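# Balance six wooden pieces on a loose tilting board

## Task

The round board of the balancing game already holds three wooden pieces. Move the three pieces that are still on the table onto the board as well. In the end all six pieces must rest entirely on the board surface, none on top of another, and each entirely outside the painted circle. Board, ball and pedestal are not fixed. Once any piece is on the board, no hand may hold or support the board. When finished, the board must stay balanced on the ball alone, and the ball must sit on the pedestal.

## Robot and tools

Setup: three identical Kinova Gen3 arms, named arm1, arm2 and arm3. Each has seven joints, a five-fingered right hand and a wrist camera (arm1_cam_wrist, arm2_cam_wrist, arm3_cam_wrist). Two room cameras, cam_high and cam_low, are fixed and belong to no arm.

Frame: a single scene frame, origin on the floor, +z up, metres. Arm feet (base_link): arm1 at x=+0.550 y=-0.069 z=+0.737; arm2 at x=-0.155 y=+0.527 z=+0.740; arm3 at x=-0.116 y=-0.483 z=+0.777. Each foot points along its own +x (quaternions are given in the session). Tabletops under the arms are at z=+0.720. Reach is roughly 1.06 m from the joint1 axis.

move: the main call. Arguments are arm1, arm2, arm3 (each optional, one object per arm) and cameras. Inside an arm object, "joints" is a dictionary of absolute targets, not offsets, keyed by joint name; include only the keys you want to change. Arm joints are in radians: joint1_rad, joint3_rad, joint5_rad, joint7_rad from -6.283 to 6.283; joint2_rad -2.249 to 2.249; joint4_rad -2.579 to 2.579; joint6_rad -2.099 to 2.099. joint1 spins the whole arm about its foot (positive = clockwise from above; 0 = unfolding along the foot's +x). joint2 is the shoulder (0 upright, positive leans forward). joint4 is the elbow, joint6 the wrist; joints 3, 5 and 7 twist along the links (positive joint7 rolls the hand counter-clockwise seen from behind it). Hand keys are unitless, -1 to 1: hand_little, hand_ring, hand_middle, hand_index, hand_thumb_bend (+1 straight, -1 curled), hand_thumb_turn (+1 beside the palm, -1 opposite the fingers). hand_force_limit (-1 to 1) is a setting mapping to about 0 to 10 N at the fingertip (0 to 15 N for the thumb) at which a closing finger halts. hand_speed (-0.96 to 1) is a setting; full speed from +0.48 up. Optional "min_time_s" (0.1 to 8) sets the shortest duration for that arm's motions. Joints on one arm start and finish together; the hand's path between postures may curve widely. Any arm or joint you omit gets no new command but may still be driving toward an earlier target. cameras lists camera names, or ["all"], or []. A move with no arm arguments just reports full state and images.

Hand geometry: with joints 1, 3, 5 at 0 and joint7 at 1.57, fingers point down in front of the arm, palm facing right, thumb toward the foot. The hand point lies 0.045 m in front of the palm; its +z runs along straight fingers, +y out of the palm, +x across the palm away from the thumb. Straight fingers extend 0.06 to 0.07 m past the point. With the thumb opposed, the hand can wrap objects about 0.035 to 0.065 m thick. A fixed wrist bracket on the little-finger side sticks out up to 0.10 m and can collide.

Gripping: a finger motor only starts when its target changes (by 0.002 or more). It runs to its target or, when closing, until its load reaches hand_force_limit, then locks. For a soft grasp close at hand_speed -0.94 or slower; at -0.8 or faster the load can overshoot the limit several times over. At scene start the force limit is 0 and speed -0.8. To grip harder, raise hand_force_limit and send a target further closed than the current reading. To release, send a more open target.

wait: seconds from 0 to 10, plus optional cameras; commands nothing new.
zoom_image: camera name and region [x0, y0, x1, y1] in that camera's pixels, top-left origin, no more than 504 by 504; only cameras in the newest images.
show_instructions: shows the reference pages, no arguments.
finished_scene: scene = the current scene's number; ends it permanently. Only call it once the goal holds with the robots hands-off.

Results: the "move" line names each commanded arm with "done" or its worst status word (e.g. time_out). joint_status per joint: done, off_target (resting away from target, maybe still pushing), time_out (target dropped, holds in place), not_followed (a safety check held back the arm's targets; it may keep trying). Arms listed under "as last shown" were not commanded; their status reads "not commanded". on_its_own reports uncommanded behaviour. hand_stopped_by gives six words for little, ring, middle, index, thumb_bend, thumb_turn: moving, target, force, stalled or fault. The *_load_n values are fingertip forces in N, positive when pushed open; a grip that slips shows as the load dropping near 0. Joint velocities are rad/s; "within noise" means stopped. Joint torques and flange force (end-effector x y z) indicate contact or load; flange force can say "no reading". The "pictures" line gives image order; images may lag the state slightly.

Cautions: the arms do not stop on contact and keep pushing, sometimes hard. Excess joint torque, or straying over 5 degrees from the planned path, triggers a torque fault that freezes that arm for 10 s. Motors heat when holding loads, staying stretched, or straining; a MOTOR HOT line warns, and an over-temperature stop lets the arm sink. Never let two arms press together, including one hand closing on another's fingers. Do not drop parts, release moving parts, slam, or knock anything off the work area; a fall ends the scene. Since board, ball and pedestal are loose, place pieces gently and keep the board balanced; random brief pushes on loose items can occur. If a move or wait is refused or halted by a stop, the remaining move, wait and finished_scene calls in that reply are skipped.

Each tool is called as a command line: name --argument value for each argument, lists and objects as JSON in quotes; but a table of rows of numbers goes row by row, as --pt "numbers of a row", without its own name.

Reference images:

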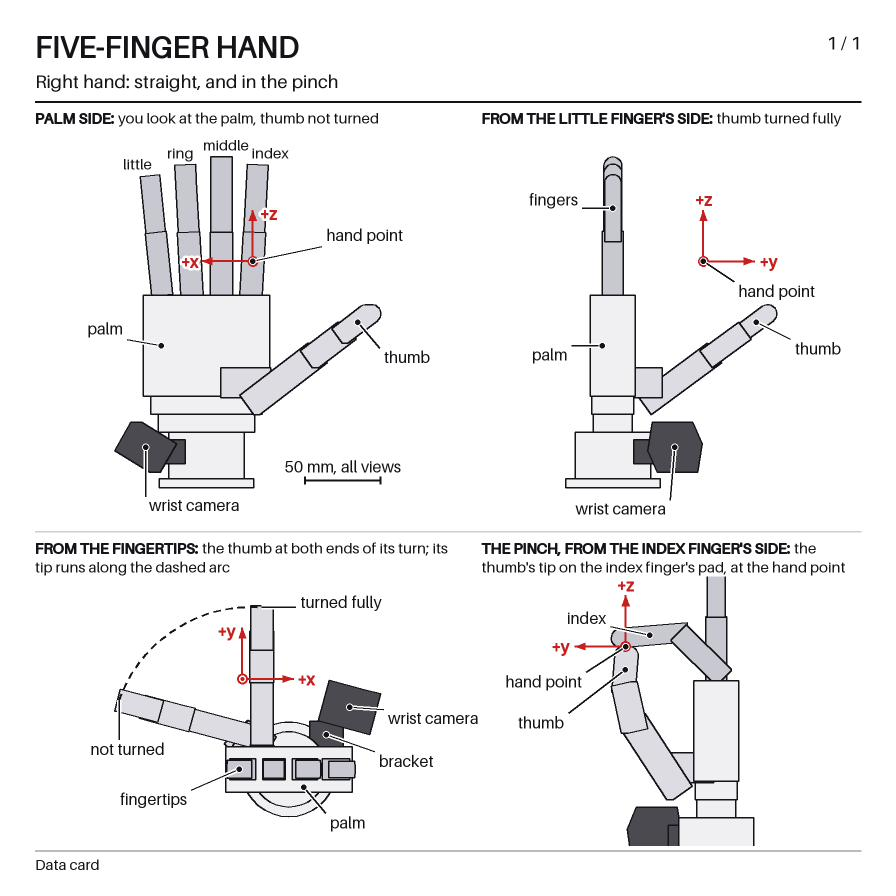

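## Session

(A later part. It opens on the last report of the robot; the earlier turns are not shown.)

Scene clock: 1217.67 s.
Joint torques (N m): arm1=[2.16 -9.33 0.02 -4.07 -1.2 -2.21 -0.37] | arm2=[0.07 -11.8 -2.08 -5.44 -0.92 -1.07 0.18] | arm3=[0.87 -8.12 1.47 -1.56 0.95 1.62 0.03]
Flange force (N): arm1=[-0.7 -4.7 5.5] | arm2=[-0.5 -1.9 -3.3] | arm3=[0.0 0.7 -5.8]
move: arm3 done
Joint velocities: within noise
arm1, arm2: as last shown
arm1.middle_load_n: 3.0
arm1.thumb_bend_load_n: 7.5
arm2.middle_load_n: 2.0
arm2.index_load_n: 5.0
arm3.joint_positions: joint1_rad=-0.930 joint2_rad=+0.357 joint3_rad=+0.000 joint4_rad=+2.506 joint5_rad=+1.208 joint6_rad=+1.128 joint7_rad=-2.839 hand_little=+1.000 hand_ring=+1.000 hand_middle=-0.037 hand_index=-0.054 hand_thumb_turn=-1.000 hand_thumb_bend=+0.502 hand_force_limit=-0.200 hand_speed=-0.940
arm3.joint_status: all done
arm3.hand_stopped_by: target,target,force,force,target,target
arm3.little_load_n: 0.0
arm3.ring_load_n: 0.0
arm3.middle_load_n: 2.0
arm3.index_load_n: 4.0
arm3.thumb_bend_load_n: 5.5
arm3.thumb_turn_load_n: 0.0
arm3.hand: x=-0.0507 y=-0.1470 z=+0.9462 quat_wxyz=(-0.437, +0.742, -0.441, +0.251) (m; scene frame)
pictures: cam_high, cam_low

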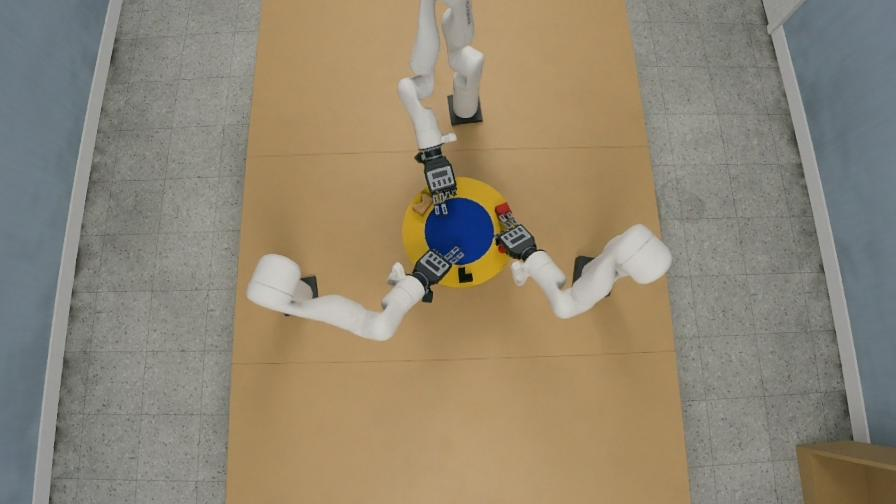

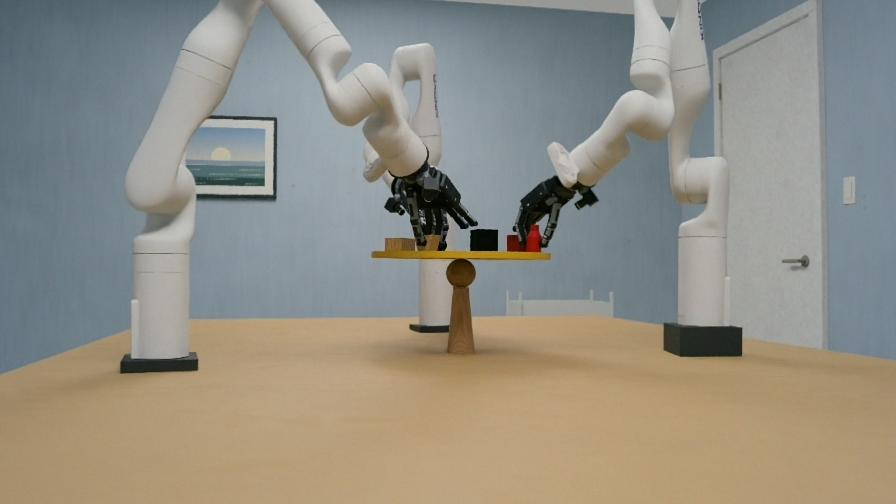

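move --arm1 '{"joints": {"joint2_rad": 0.2086, "joint4_rad": 2.4211, "joint5_rad": 1.2533, "joint6_rad": -0.7967, "joint7_rad": -0.5656}, "min_time_s": 1.5}' --arm3 '{"joints": {"joint2_rad": 0.3509, "joint4_rad": 2.5045, "joint5_rad": 1.205, "joint6_rad": 1.1309, "joint7_rad": -2.8324}, "min_time_s": 1.5}' --cameras '["cam_low", "cam_high"]'

zoom_image --camera "cam_low" --region '[366, 200, 466, 270]'

zoom_image --camera "cam_low" --region '[460, 200, 560, 270]'

Scene clock: 1236.80 s.
Joint torques (N m): arm1=[2.22 -9.36 0.04 -4.08 -1.25 -2.22 -0.4] | arm2=[0.1 -11.84 -2.19 -5.45 -0.89 -1.1 0.17] | arm3=[0.89 -8.07 1.44 -1.66 0.99 1.62 0.03]
Flange force (N): arm1=[-0.9 -4.6 5.4] | arm2=[-0.5 -1.8 -3.2] | arm3=[0.1 0.7 -5.9]
move: arm1 done; arm3 done
Joint velocities: within noise
arm1.joint_positions: joint1_rad=+0.715 joint2_rad=+0.209 joint3_rad=+0.000 joint4_rad=+2.421 joint5_rad=+1.253 joint6_rad=-0.797 joint7_rad=-0.566 hand_little=+1.000 hand_ring=+1.000 hand_middle=-0.144 hand_index=-0.184 hand_thumb_turn=-1.000 hand_thumb_bend=+0.502 hand_force_limit=-0.200 hand_speed=-0.940
arm1.joint_status: all done
arm1.hand_stopped_by: target,target,force,force,target,target
arm1.little_load_n: 0.0
arm1.ring_load_n: 0.0
arm1.middle_load_n: 2.5
arm1.index_load_n: 4.0
arm1.thumb_bend_load_n: 7.5
arm1.thumb_turn_load_n: -2.0
arm1.hand: x=+0.1383 y=-0.0061 z=+0.9482 quat_wxyz=(+0.302, -0.520, -0.691, +0.401) (m; scene frame)
arm2: as last shown
arm2.ring_load_n: -0.5
arm2.middle_load_n: 2.5
arm3.joint_positions: joint1_rad=-0.930 joint2_rad=+0.351 joint3_rad=+0.000 joint4_rad=+2.505 joint5_rad=+1.205 joint6_rad=+1.131 joint7_rad=-2.832 hand_little=+1.000 hand_ring=+1.000 hand_middle=-0.037 hand_index=-0.054 hand_thumb_turn=-1.000 hand_thumb_bend=+0.502 hand_force_limit=-0.200 hand_speed=-0.940
arm3.joint_status: all done
arm3.hand_stopped_by: target,target,force,force,target,target
arm3.little_load_n: 0.0
arm3.ring_load_n: 0.0
arm3.middle_load_n: 2.5
arm3.index_load_n: 4.5
arm3.thumb_bend_load_n: 6.0
arm3.thumb_turn_load_n: 0.5
arm3.hand: x=-0.0508 y=-0.1469 z=+0.9477 quat_wxyz=(-0.438, +0.742, -0.441, +0.251) (m; scene frame)
pictures: cam_high, cam_low

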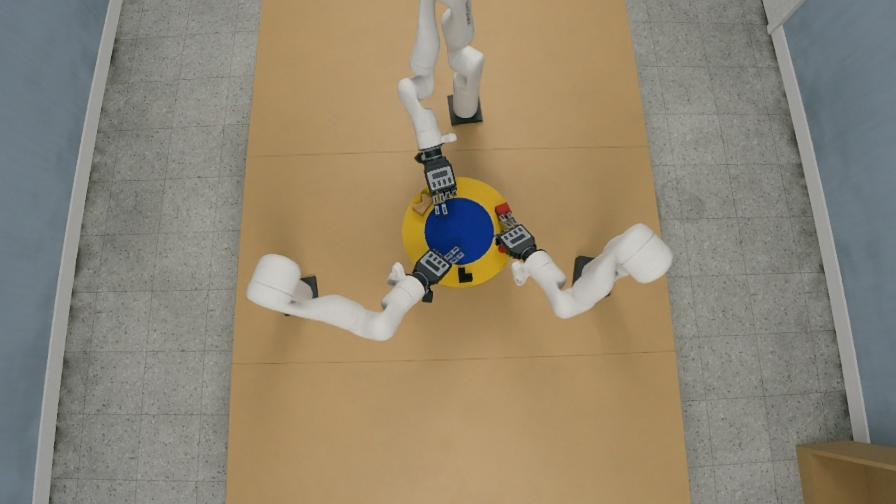

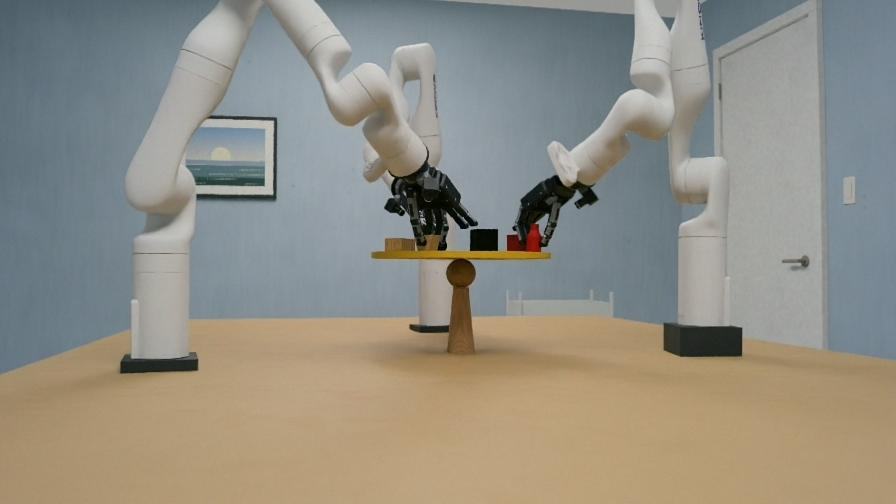

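Scaled by 5.040.

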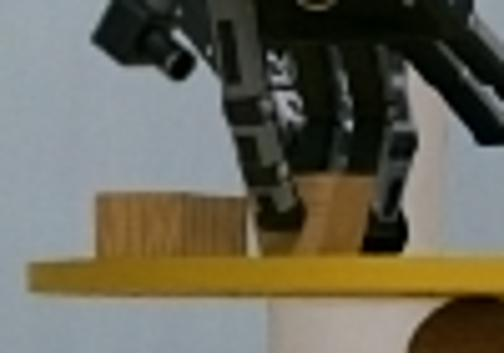

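Scaled by 5.040.

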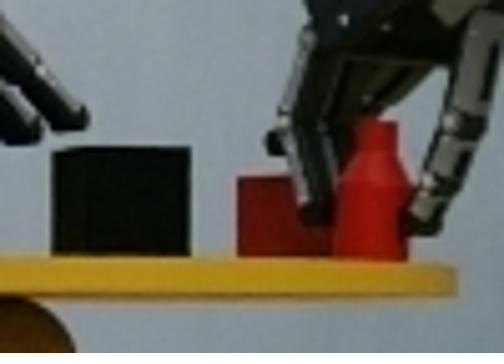

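move --arm1 '{"joints": {"hand_index": 0.35, "hand_middle": 0.35, "hand_thumb_bend": 0.68, "hand_speed": -0.85}}' --arm2 '{"joints": {"hand_index": 0.35, "hand_middle": 0.35, "hand_thumb_bend": 0.68, "hand_speed": -0.85}}' --arm3 '{"joints": {"hand_index": 0.35, "hand_middle": 0.35, "hand_thumb_bend": 0.68, "hand_speed": -0.85}}' --cameras '["all"]'

zoom_image --camera "cam_low" --region '[366, 200, 466, 270]'

zoom_image --camera "cam_low" --region '[460, 200, 560, 270]'

Scene clock: 1248.60 s.
Joint torques (N m): arm1=[2.2 -9.26 0.01 -4 -1.13 -2.15 -0.38] | arm2=[0.09 -11.72 -2.18 -5.42 -0.86 -1.05 0.19] | arm3=[0.86 -7.98 1.43 -1.62 0.96 1.55 0.04]
Flange force (N): arm1=[-1.1 -4.7 5.6] | arm2=[-0.6 -2.0 -3.4] | arm3=[0.1 0.3 -6.0]
move: arm1 done; arm2 done; arm3 done
Joint velocities: within noise
arm1.joint_positions: joint1_rad=+0.715 joint2_rad=+0.209 joint3_rad=+0.000 joint4_rad=+2.421 joint5_rad=+1.253 joint6_rad=-0.797 joint7_rad=-0.566 hand_little=+1.000 hand_ring=+1.000 hand_middle=+0.350 hand_index=+0.350 hand_thumb_turn=-1.000 hand_thumb_bend=+0.680 hand_force_limit=-0.200 hand_speed=-0.850
arm1.joint_status: all done
arm1.hand_stopped_by: target,target,target,target,target,target
arm1.little_load_n: 0.0
arm1.ring_load_n: 0.0
arm1.middle_load_n: 0.0
arm1.index_load_n: 0.0
arm1.thumb_bend_load_n: 0.0
arm1.thumb_turn_load_n: 0.0
arm1.hand: x=+0.1383 y=-0.0061 z=+0.9482 quat_wxyz=(+0.302, -0.520, -0.691, +0.401) (m; scene frame)
arm2.joint_positions: joint1_rad=+0.513 joint2_rad=+0.401 joint3_rad=+0.000 joint4_rad=+2.096 joint5_rad=+1.655 joint6_rad=-0.960 joint7_rad=-0.764 hand_little=+1.000 hand_ring=+1.000 hand_middle=+0.350 hand_index=+0.350 hand_thumb_turn=-1.000 hand_thumb_bend=+0.680 hand_force_limit=-0.200 hand_speed=-0.850
arm2.joint_status: all done
arm2.hand_stopped_by: target,target,target,target,target,target
arm2.little_load_n: 0.0
arm2.ring_load_n: 0.0
arm2.middle_load_n: 0.0
arm2.index_load_n: 0.0
arm2.thumb_bend_load_n: 0.0
arm2.thumb_turn_load_n: 0.0
arm2.hand: x=-0.0912 y=+0.0676 z=+0.9479 quat_wxyz=(-0.211, +0.365, -0.785, +0.453) (m; scene frame)
arm3.joint_positions: joint1_rad=-0.930 joint2_rad=+0.351 joint3_rad=+0.000 joint4_rad=+2.505 joint5_rad=+1.205 joint6_rad=+1.131 joint7_rad=-2.832 hand_little=+1.000 hand_ring=+1.000 hand_middle=+0.350 hand_index=+0.350 hand_thumb_turn=-1.000 hand_thumb_bend=+0.680 hand_force_limit=-0.200 hand_speed=-0.850
arm3.joint_status: all done
arm3.hand_stopped_by: target,target,target,target,target,target
arm3.little_load_n: 0.0
arm3.ring_load_n: -0.5
arm3.middle_load_n: 0.0
arm3.index_load_n: 0.0
arm3.thumb_bend_load_n: 0.0
arm3.thumb_turn_load_n: 0.5
arm3.hand: x=-0.0508 y=-0.1469 z=+0.9477 quat_wxyz=(-0.438, +0.742, -0.441, +0.251) (m; scene frame)
pictures: arm1_cam_wrist, arm2_cam_wrist, arm3_cam_wrist, cam_high, cam_low
camera_calibration:
arm1_cam_wrist: T_world_to_cam=[[0.41758, 0.394605, -0.818483, 0.715611], [0.74381, -0.665828, 0.0584751, -0.161502], [-0.521894, -0.633214, -0.571547, 0.7218], [0, 0, 0, 1]] pos_world=[0.198005, 0.0671375, 1.0077]
arm2_cam_wrist: T_world_to_cam=[[-0.555866, 0.132566, -0.820634, 0.711636], [0.091259, 0.990967, 0.0982659, -0.158077], [0.826247, -0.0202675, -0.562943, 0.724334], [0, 0, 0, 1]] pos_world=[-0.188478, 0.0769909, 1.00728]
arm3_cam_wrist: T_world_to_cam=[[-0.273508, -0.490509, -0.827402, 0.701046], [-0.884349, 0.466561, 0.0157414, 0.0136361], [0.378312, 0.736018, -0.561389, 0.771033], [0, 0, 0, 1]] pos_world=[-0.0878902, -0.229987, 1.01268]

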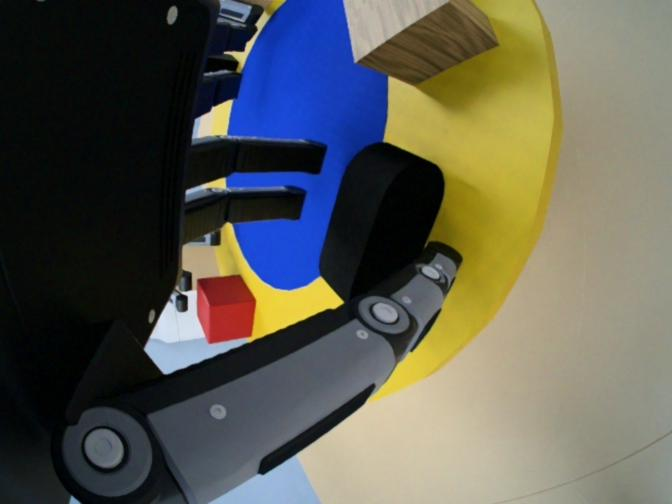

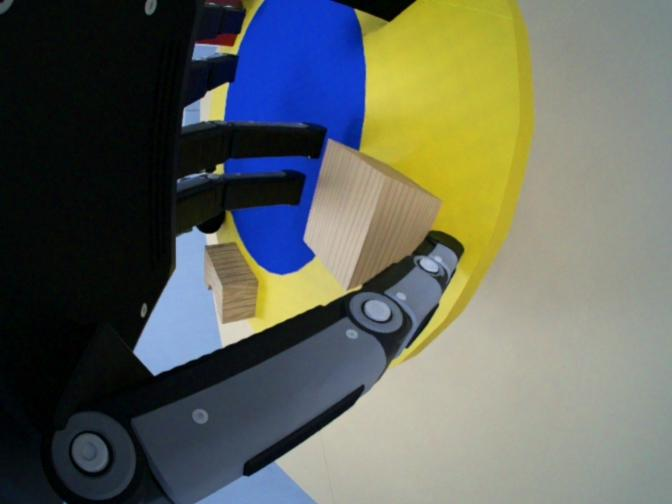

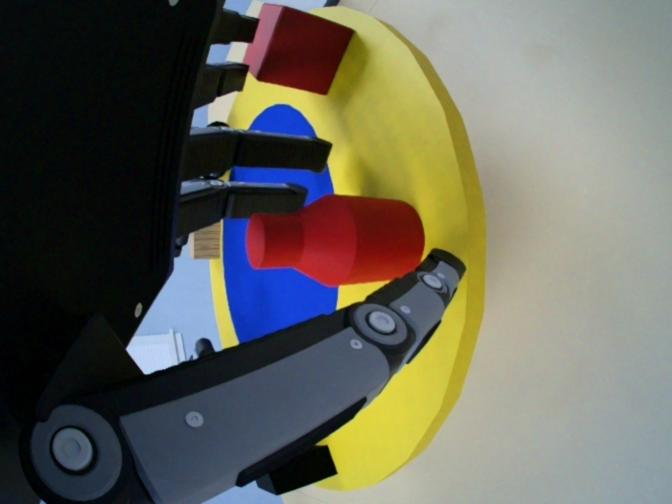

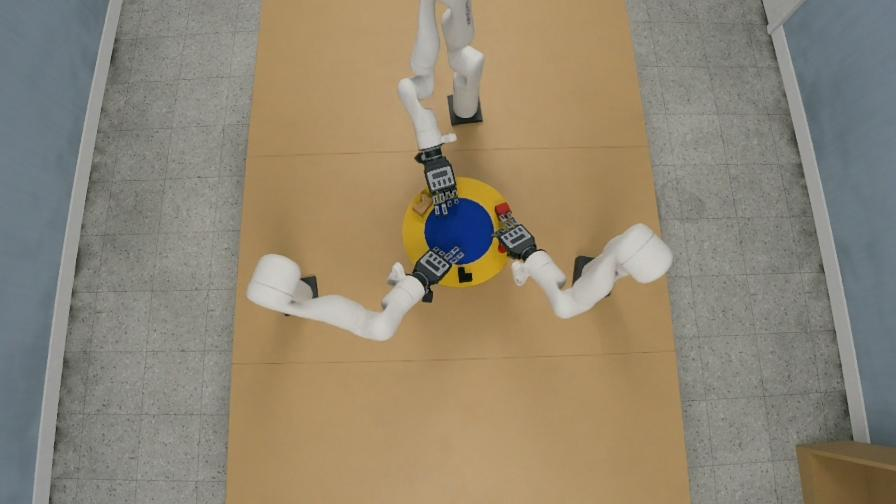

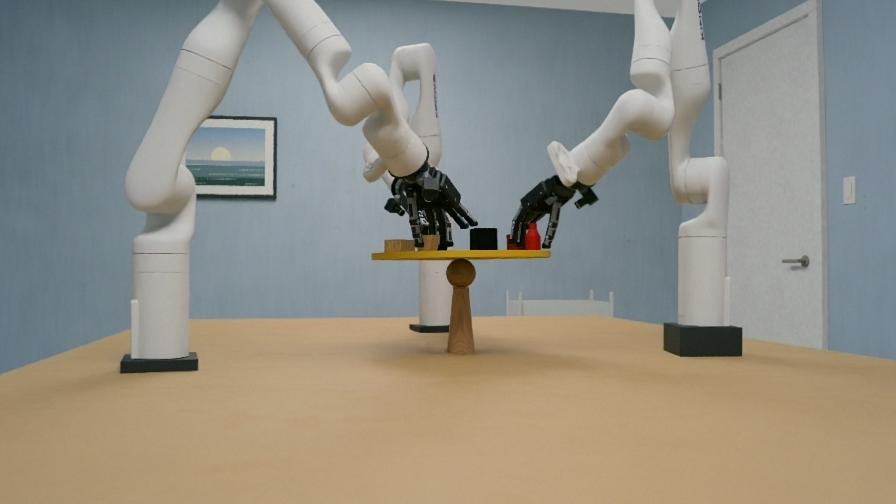

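Scaled by 5.040.

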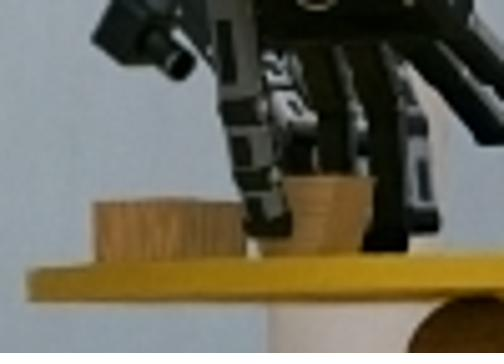

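Scaled by 5.040.

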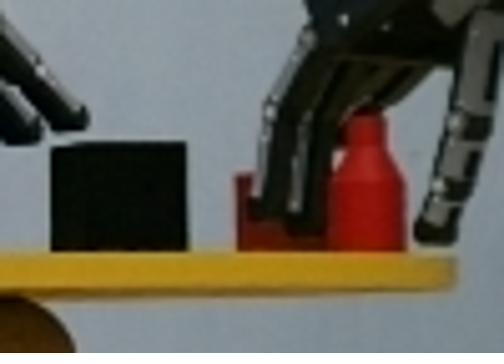

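move --arm1 '{"joints": {"joint2_rad": -0.0037, "joint4_rad": 2.2628, "joint5_rad": 1.6368, "joint6_rad": -0.7489, "joint7_rad": -1.0968}, "min_time_s": 4}' --arm2 '{"joints": {"joint2_rad": 0.2468, "joint4_rad": 1.9727, "joint5_rad": 1.838, "joint6_rad": -1.0089, "joint7_rad": -1.0917}, "min_time_s": 4}' --arm3 '{"joints": {"joint2_rad": 0.0766, "joint4_rad": 2.3701, "joint5_rad": 1.0664, "joint6_rad": 1.3053, "joint7_rad": -2.4375}, "min_time_s": 4}' --cameras '["all"]'

zoom_image --camera "cam_low" --region '[366, 200, 466, 270]'

zoom_image --camera "cam_low" --region '[460, 200, 560, 270]'

wait --seconds 0.1

wait --seconds 0.1

wait --seconds 0.1

Scene clock: 1287.10 s.
Joint torques (N m): arm1=[2.25 -7.69 0.36 -6.2 -1.62 -1.31 -0.37] | arm2=[0.08 -10.59 -1.98 -6.98 -1.25 -0.45 0.18] | arm3=[0.88 -5.71 0.79 -4.46 1.69 1.16 0.07]
Flange force (N): arm1=[-0.3 -4.9 4.9] | arm2=[-0.8 -1.2 -3.7] | arm3=[1.0 0.4 -5.8]
move: arm1 done; arm2 done; arm3 done
Joint velocities: within noise
arm1.joint_positions: joint1_rad=+0.715 joint2_rad=-0.004 joint3_rad=+0.000 joint4_rad=+2.263 joint5_rad=+1.637 joint6_rad=-0.749 joint7_rad=-1.097 hand_little=+1.000 hand_ring=+1.000 hand_middle=+0.350 hand_index=+0.350 hand_thumb_turn=-1.000 hand_thumb_bend=+0.680 hand_force_limit=-0.200 hand_speed=-0.850
arm1.joint_status: all done
arm1.hand_stopped_by: target,target,target,target,target,target
arm1.little_load_n: 0.0
arm1.ring_load_n: 0.0
arm1.middle_load_n: 0.5
arm1.index_load_n: 0.0
arm1.thumb_bend_load_n: 0.5
arm1.thumb_turn_load_n: 0.0
arm1.hand: x=+0.1385 y=-0.0060 z=+1.0318 quat_wxyz=(+0.302, -0.520, -0.691, +0.402) (m; scene frame)
arm2.joint_positions: joint1_rad=+0.513 joint2_rad=+0.247 joint3_rad=+0.000 joint4_rad=+1.973 joint5_rad=+1.838 joint6_rad=-1.009 joint7_rad=-1.092 hand_little=+1.000 hand_ring=+1.000 hand_middle=+0.350 hand_index=+0.350 hand_thumb_turn=-1.000 hand_thumb_bend=+0.680 hand_force_limit=-0.200 hand_speed=-0.850
arm2.joint_status: all done
arm2.hand_stopped_by: target,target,target,target,target,target
arm2.little_load_n: 0.0
arm2.ring_load_n: 0.0
arm2.middle_load_n: 0.0
arm2.index_load_n: 0.0
arm2.thumb_bend_load_n: 0.0
arm2.thumb_turn_load_n: 0.5
arm2.hand: x=-0.0912 y=+0.0675 z=+1.0300 quat_wxyz=(-0.211, +0.366, -0.785, +0.453) (m; scene frame)
arm3.joint_positions: joint1_rad=-0.930 joint2_rad=+0.077 joint3_rad=+0.000 joint4_rad=+2.370 joint5_rad=+1.066 joint6_rad=+1.305 joint7_rad=-2.437 hand_little=+1.000 hand_ring=+1.000 hand_middle=+0.350 hand_index=+0.350 hand_thumb_turn=-1.000 hand_thumb_bend=+0.680 hand_force_limit=-0.200 hand_speed=-0.850
arm3.joint_status: all done
arm3.hand_stopped_by: target,target,target,target,target,target
arm3.little_load_n: 0.0
arm3.ring_load_n: 0.0
arm3.middle_load_n: 0.0
arm3.index_load_n: -0.5
arm3.thumb_bend_load_n: 0.0
arm3.thumb_turn_load_n: 0.0
arm3.hand: x=-0.0510 y=-0.1483 z=+1.0323 quat_wxyz=(-0.437, +0.742, -0.441, +0.251) (m; scene frame)
pictures: arm1_cam_wrist, arm2_cam_wrist, arm3_cam_wrist, cam_high, cam_low
camera_calibration:
arm1_cam_wrist: T_world_to_cam=[[0.417969, 0.393275, -0.818924, 0.784372], [0.743254, -0.666373, 0.0593336, -0.1672], [-0.522374, -0.633468, -0.570827, 0.769135], [0, 0, 0, 1]] pos_world=[0.198204, 0.0673313, 1.0913]
arm2_cam_wrist: T_world_to_cam=[[-0.555997, 0.132105, -0.820619, 0.779004], [0.0911778, 0.991024, 0.0977611, -0.165613], [0.826168, -0.0204673, -0.563052, 0.77067], [0, 0, 0, 1]] pos_world=[-0.188479, 0.0769894, 1.08938]
arm3_cam_wrist: T_world_to_cam=[[-0.273614, -0.490726, -0.827239, 0.770063], [-0.884348, 0.466563, 0.0157333, 0.0127903], [0.378238, 0.735872, -0.56163, 0.819855], [0, 0, 0, 1]] pos_world=[-0.0880898, -0.231386, 1.09728]

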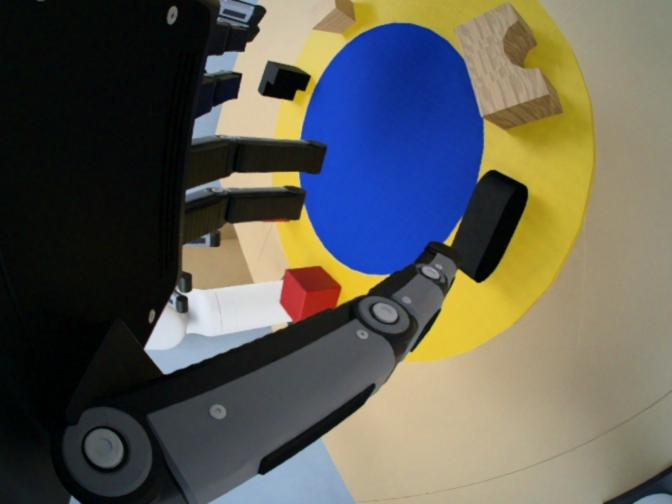

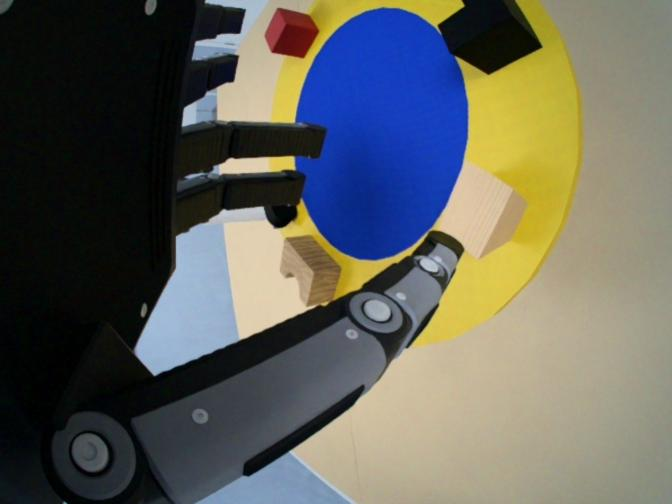

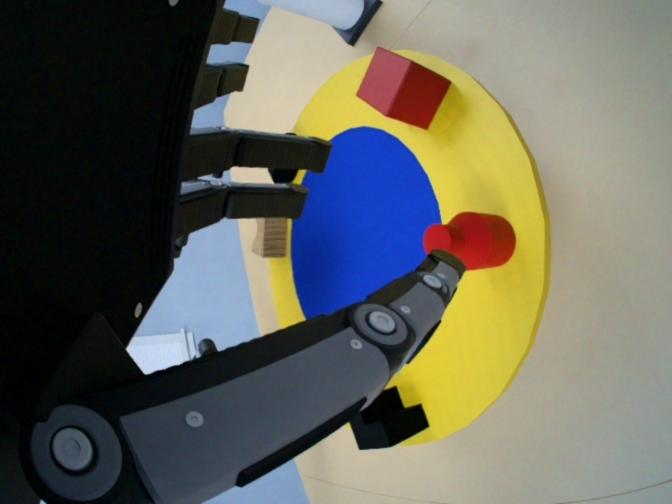

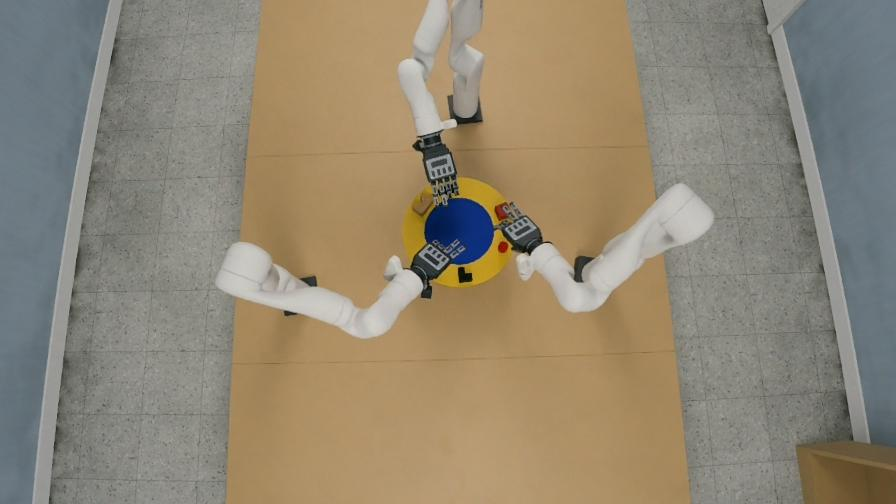

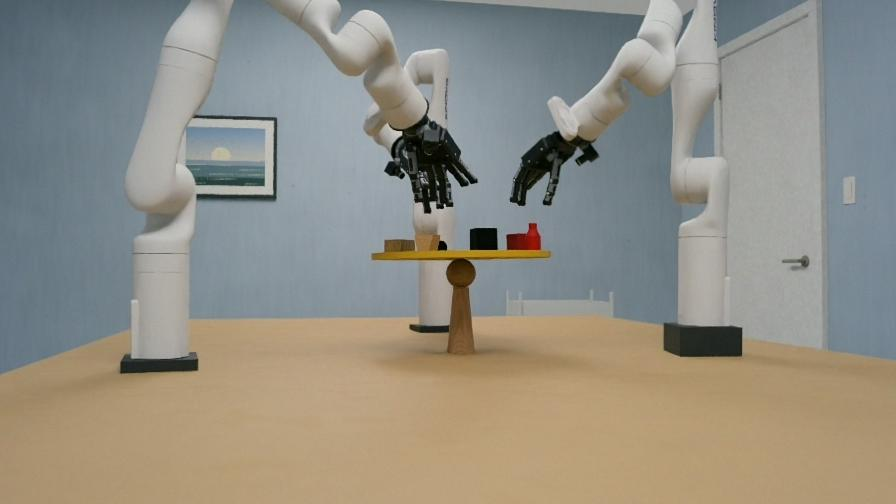

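Scaled by 5.040.

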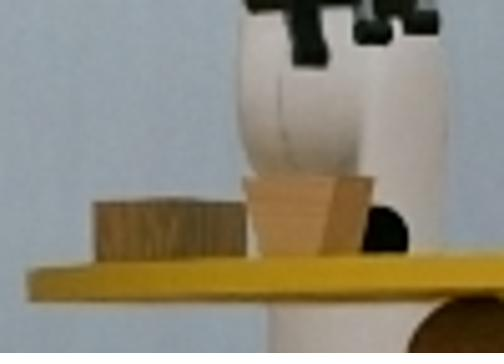

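Scaled by 5.040.

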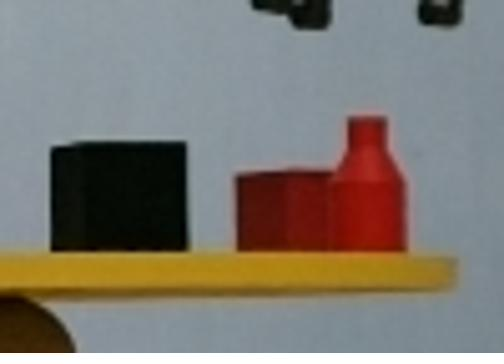

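Scene clock: 1287.20 s.
Joint torques (N m): arm1=[2.17 -7.7 0.37 -6.32 -1.64 -1.31 -0.39] | arm2=[0.14 -10.6 -1.98 -6.94 -1.19 -0.43 0.21] | arm3=[0.87 -5.73 0.78 -4.49 1.7 1.15 0.04]
Flange force (N): arm1=[-0.4 -4.5 4.7] | arm2=[-0.7 -1.4 -3.6] | arm3=[1.0 0.4 -5.8]
Joint velocities: within noise
arm1.joint_positions: joint1_rad=+0.715 joint2_rad=-0.004 joint3_rad=+0.000 joint4_rad=+2.263 joint5_rad=+1.637 joint6_rad=-0.749 joint7_rad=-1.097 hand_little=+1.000 hand_ring=+1.000 hand_middle=+0.350 hand_index=+0.350 hand_thumb_turn=-1.000 hand_thumb_bend=+0.680 hand_force_limit=-0.200 hand_speed=-0.850
arm1.joint_status: all done
arm1.hand_stopped_by: target,target,target,target,target,target
arm1.little_load_n: 0.0
arm1.ring_load_n: 0.0
arm1.middle_load_n: 0.5
arm1.index_load_n: 0.0
arm1.thumb_bend_load_n: 0.5
arm1.thumb_turn_load_n: 0.0
arm1.hand: x=+0.1385 y=-0.0060 z=+1.0318 quat_wxyz=(+0.302, -0.520, -0.691, +0.402) (m; scene frame)
arm2.joint_positions: joint1_rad=+0.513 joint2_rad=+0.247 joint3_rad=+0.000 joint4_rad=+1.973 joint5_rad=+1.838 joint6_rad=-1.009 joint7_rad=-1.092 hand_little=+1.000 hand_ring=+1.000 hand_middle=+0.350 hand_index=+0.350 hand_thumb_turn=-1.000 hand_thumb_bend=+0.680 hand_force_limit=-0.200 hand_speed=-0.850
arm2.joint_status: all done
arm2.hand_stopped_by: target,target,target,target,target,target
arm2.little_load_n: 0.0
arm2.ring_load_n: 0.0
arm2.middle_load_n: 0.0
arm2.index_load_n: 0.0
arm2.thumb_bend_load_n: 0.0
arm2.thumb_turn_load_n: 0.0
arm2.hand: x=-0.0912 y=+0.0675 z=+1.0300 quat_wxyz=(-0.211, +0.366, -0.785, +0.453) (m; scene frame)
arm3.joint_positions: joint1_rad=-0.930 joint2_rad=+0.077 joint3_rad=+0.000 joint4_rad=+2.370 joint5_rad=+1.066 joint6_rad=+1.305 joint7_rad=-2.437 hand_little=+1.000 hand_ring=+1.000 hand_middle=+0.350 hand_index=+0.350 hand_thumb_turn=-1.000 hand_thumb_bend=+0.680 hand_force_limit=-0.200 hand_speed=-0.850
arm3.joint_status: all done
arm3.hand_stopped_by: target,target,target,target,target,target
arm3.little_load_n: 0.0
arm3.ring_load_n: 0.0
arm3.middle_load_n: 0.0
arm3.index_load_n: 0.0
arm3.thumb_bend_load_n: 0.0
arm3.thumb_turn_load_n: 0.5
arm3.hand: x=-0.0510 y=-0.1483 z=+1.0323 quat_wxyz=(-0.437, +0.742, -0.441, +0.251) (m; scene frame)
wait: 0.10 s; no rest
pictures: none

Scene clock: 1287.30 s.
Joint torques (N m): arm1=[2.24 -7.63 0.36 -6.21 -1.65 -1.31 -0.36] | arm2=[0.12 -10.61 -1.87 -6.99 -1.25 -0.48 0.19] | arm3=[0.84 -5.7 0.71 -4.51 1.71 1.17 0.05]
Flange force (N): arm1=[-0.4 -5.1 4.6] | arm2=[-0.9 -1.3 -3.5] | arm3=[1.1 0.3 -5.5]
Joint velocities: within noise
arm1.joint_positions: joint1_rad=+0.715 joint2_rad=-0.004 joint3_rad=+0.000 joint4_rad=+2.263 joint5_rad=+1.637 joint6_rad=-0.749 joint7_rad=-1.097 hand_little=+1.000 hand_ring=+1.000 hand_middle=+0.350 hand_index=+0.350 hand_thumb_turn=-1.000 hand_thumb_bend=+0.680 hand_force_limit=-0.200 hand_speed=-0.850
arm1.joint_status: all done
arm1.hand_stopped_by: target,target,target,target,target,target
arm1.little_load_n: 0.0
arm1.ring_load_n: 0.0
arm1.middle_load_n: 0.0
arm1.index_load_n: 0.0
arm1.thumb_bend_load_n: -0.5
arm1.thumb_turn_load_n: 0.0
arm1.hand: x=+0.1385 y=-0.0060 z=+1.0318 quat_wxyz=(+0.302, -0.520, -0.691, +0.402) (m; scene frame)
arm2.joint_positions: joint1_rad=+0.513 joint2_rad=+0.247 joint3_rad=+0.000 joint4_rad=+1.973 joint5_rad=+1.838 joint6_rad=-1.009 joint7_rad=-1.092 hand_little=+1.000 hand_ring=+1.000 hand_middle=+0.350 hand_index=+0.350 hand_thumb_turn=-1.000 hand_thumb_bend=+0.680 hand_force_limit=-0.200 hand_speed=-0.850
arm2.joint_status: all done
arm2.hand_stopped_by: target,target,target,target,target,target
arm2.little_load_n: 0.0
arm2.ring_load_n: 0.0
arm2.middle_load_n: 0.0
arm2.index_load_n: 0.0
arm2.thumb_bend_load_n: 0.0
arm2.thumb_turn_load_n: 0.0
arm2.hand: x=-0.0912 y=+0.0675 z=+1.0300 quat_wxyz=(-0.211, +0.366, -0.785, +0.453) (m; scene frame)
arm3.joint_positions: joint1_rad=-0.930 joint2_rad=+0.077 joint3_rad=+0.000 joint4_rad=+2.370 joint5_rad=+1.066 joint6_rad=+1.305 joint7_rad=-2.437 hand_little=+1.000 hand_ring=+1.000 hand_middle=+0.350 hand_index=+0.350 hand_thumb_turn=-1.000 hand_thumb_bend=+0.680 hand_force_limit=-0.200 hand_speed=-0.850
arm3.joint_status: all done
arm3.hand_stopped_by: target,target,target,target,target,target
arm3.little_load_n: 0.0
arm3.ring_load_n: 0.0
arm3.middle_load_n: 0.0
arm3.index_load_n: 0.0
arm3.thumb_bend_load_n: 0.0
arm3.thumb_turn_load_n: 0.0
arm3.hand: x=-0.0510 y=-0.1483 z=+1.0323 quat_wxyz=(-0.437, +0.742, -0.441, +0.251) (m; scene frame)
wait: 0.10 s; no rest
pictures: none

Scene clock: 1287.40 s.
Joint torques (N m): arm1=[2.29 -7.57 0.39 -6.26 -1.64 -1.29 -0.36] | arm2=[0.08 -10.6 -1.87 -6.84 -1.18 -0.47 0.23] | arm3=[0.86 -5.74 0.77 -4.52 1.69 1.15 0.07]
Flange force (N): arm1=[-0.6 -5.0 4.5] | arm2=[-0.5 -1.6 -3.5] | arm3=[1.0 0.6 -5.6]
Joint velocities: within noise
arm1.joint_positions: joint1_rad=+0.715 joint2_rad=-0.004 joint3_rad=+0.000 joint4_rad=+2.263 joint5_rad=+1.637 joint6_rad=-0.749 joint7_rad=-1.097 hand_little=+1.000 hand_ring=+1.000 hand_middle=+0.350 hand_index=+0.350 hand_thumb_turn=-1.000 hand_thumb_bend=+0.680 hand_force_limit=-0.200 hand_speed=-0.850
arm1.joint_status: all done
arm1.hand_stopped_by: target,target,target,target,target,target
arm1.little_load_n: 0.0
arm1.ring_load_n: 0.0
arm1.middle_load_n: 0.0
arm1.index_load_n: 0.0
arm1.thumb_bend_load_n: 0.0
arm1.thumb_turn_load_n: 0.0
arm1.hand: x=+0.1385 y=-0.0060 z=+1.0318 quat_wxyz=(+0.302, -0.520, -0.691, +0.402) (m; scene frame)
arm2.joint_positions: joint1_rad=+0.513 joint2_rad=+0.247 joint3_rad=+0.000 joint4_rad=+1.973 joint5_rad=+1.838 joint6_rad=-1.009 joint7_rad=-1.092 hand_little=+1.000 hand_ring=+1.000 hand_middle=+0.350 hand_index=+0.350 hand_thumb_turn=-1.000 hand_thumb_bend=+0.680 hand_force_limit=-0.200 hand_speed=-0.850
arm2.joint_status: all done
arm2.hand_stopped_by: target,target,target,target,target,target
arm2.little_load_n: 0.0
arm2.ring_load_n: 0.0
arm2.middle_load_n: 0.0
arm2.index_load_n: 0.0
arm2.thumb_bend_load_n: 0.0
arm2.thumb_turn_load_n: 0.0
arm2.hand: x=-0.0912 y=+0.0675 z=+1.0300 quat_wxyz=(-0.211, +0.366, -0.785, +0.453) (m; scene frame)
arm3.joint_positions: joint1_rad=-0.930 joint2_rad=+0.077 joint3_rad=+0.000 joint4_rad=+2.370 joint5_rad=+1.066 joint6_rad=+1.305 joint7_rad=-2.437 hand_little=+1.000 hand_ring=+1.000 hand_middle=+0.350 hand_index=+0.350 hand_thumb_turn=-1.000 hand_thumb_bend=+0.680 hand_force_limit=-0.200 hand_speed=-0.850
arm3.joint_status: all done
arm3.hand_stopped_by: target,target,target,target,target,target
arm3.little_load_n: 0.0
arm3.ring_load_n: 0.0
arm3.middle_load_n: 0.0
arm3.index_load_n: 0.0
arm3.thumb_bend_load_n: 0.0
arm3.thumb_turn_load_n: 0.0
arm3.hand: x=-0.0510 y=-0.1483 z=+1.0323 quat_wxyz=(-0.437, +0.742, -0.441, +0.251) (m; scene frame)
wait: 0.10 s; no rest
pictures: none

wait --seconds 3 --cameras '["cam_low", "cam_high"]'

zoom_image --camera "cam_low" --region '[366, 200, 566, 300]'

Scene clock: 1303.10 s.
Joint torques (N m): arm1=[2.26 -7.69 0.38 -6.26 -1.65 -1.32 -0.39] | arm2=[0.12 -10.53 -1.93 -6.91 -1.25 -0.48 0.22] | arm3=[0.87 -5.72 0.78 -4.49 1.7 1.14 0.05]
Flange force (N): arm1=[-0.4 -4.8 4.8] | arm2=[-0.7 -1.6 -3.7] | arm3=[1.0 0.4 -5.8]
Joint velocities: within noise
arm1.joint_positions: joint1_rad=+0.715 joint2_rad=-0.004 joint3_rad=+0.000 joint4_rad=+2.263 joint5_rad=+1.637 joint6_rad=-0.749 joint7_rad=-1.097 hand_little=+1.000 hand_ring=+1.000 hand_middle=+0.350 hand_index=+0.350 hand_thumb_turn=-1.000 hand_thumb_bend=+0.680 hand_force_limit=-0.200 hand_speed=-0.850
arm1.joint_status: all done
arm1.hand_stopped_by: target,target,target,target,target,target
arm1.little_load_n: 0.0
arm1.ring_load_n: 0.0
arm1.middle_load_n: 0.0
arm1.index_load_n: 0.0
arm1.thumb_bend_load_n: 0.0
arm1.thumb_turn_load_n: 0.0
arm1.hand: x=+0.1385 y=-0.0060 z=+1.0318 quat_wxyz=(+0.302, -0.520, -0.691, +0.402) (m; scene frame)
arm2.joint_positions: joint1_rad=+0.513 joint2_rad=+0.247 joint3_rad=+0.000 joint4_rad=+1.973 joint5_rad=+1.838 joint6_rad=-1.009 joint7_rad=-1.092 hand_little=+1.000 hand_ring=+1.000 hand_middle=+0.350 hand_index=+0.350 hand_thumb_turn=-1.000 hand_thumb_bend=+0.680 hand_force_limit=-0.200 hand_speed=-0.850
arm2.joint_status: all done
arm2.hand_stopped_by: target,target,target,target,target,target
arm2.little_load_n: 0.0
arm2.ring_load_n: 0.0
arm2.middle_load_n: 0.0
arm2.index_load_n: 0.0
arm2.thumb_bend_load_n: 0.0
arm2.thumb_turn_load_n: 0.0
arm2.hand: x=-0.0912 y=+0.0675 z=+1.0300 quat_wxyz=(-0.211, +0.366, -0.785, +0.453) (m; scene frame)
arm3.joint_positions: joint1_rad=-0.930 joint2_rad=+0.077 joint3_rad=+0.000 joint4_rad=+2.370 joint5_rad=+1.066 joint6_rad=+1.305 joint7_rad=-2.437 hand_little=+1.000 hand_ring=+1.000 hand_middle=+0.350 hand_index=+0.350 hand_thumb_turn=-1.000 hand_thumb_bend=+0.680 hand_force_limit=-0.200 hand_speed=-0.850
arm3.joint_status: all done
arm3.hand_stopped_by: target,target,target,target,target,target
arm3.little_load_n: 0.0
arm3.ring_load_n: 0.0
arm3.middle_load_n: 0.0
arm3.index_load_n: 0.0
arm3.thumb_bend_load_n: 0.0
arm3.thumb_turn_load_n: 0.0
arm3.hand: x=-0.0510 y=-0.1483 z=+1.0323 quat_wxyz=(-0.437, +0.742, -0.441, +0.251) (m; scene frame)
wait: 3.00 s; at rest from the start
pictures: cam_high, cam_low

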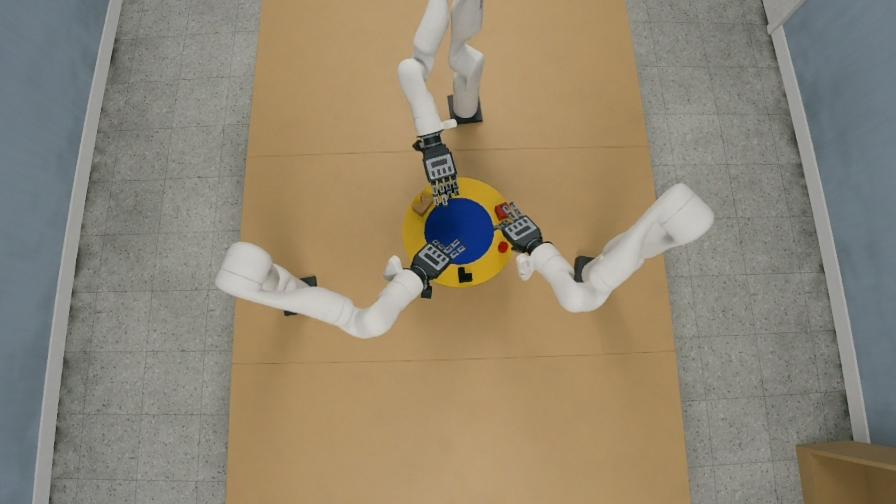

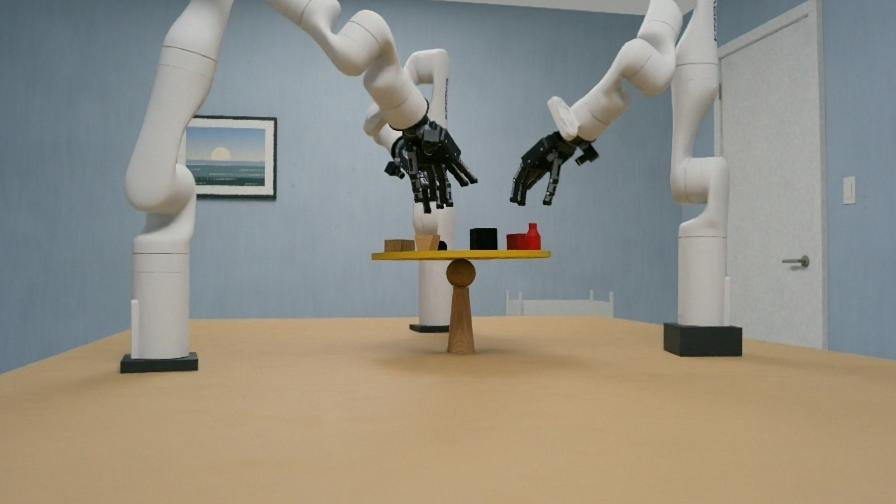

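Scaled by 2.520.

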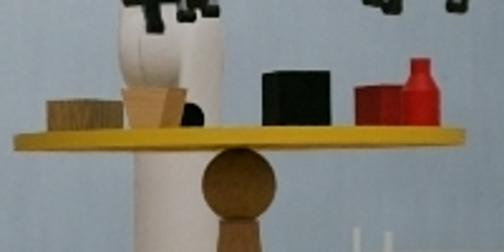

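finished_scene --scene 1

The scene is finished: the task was done.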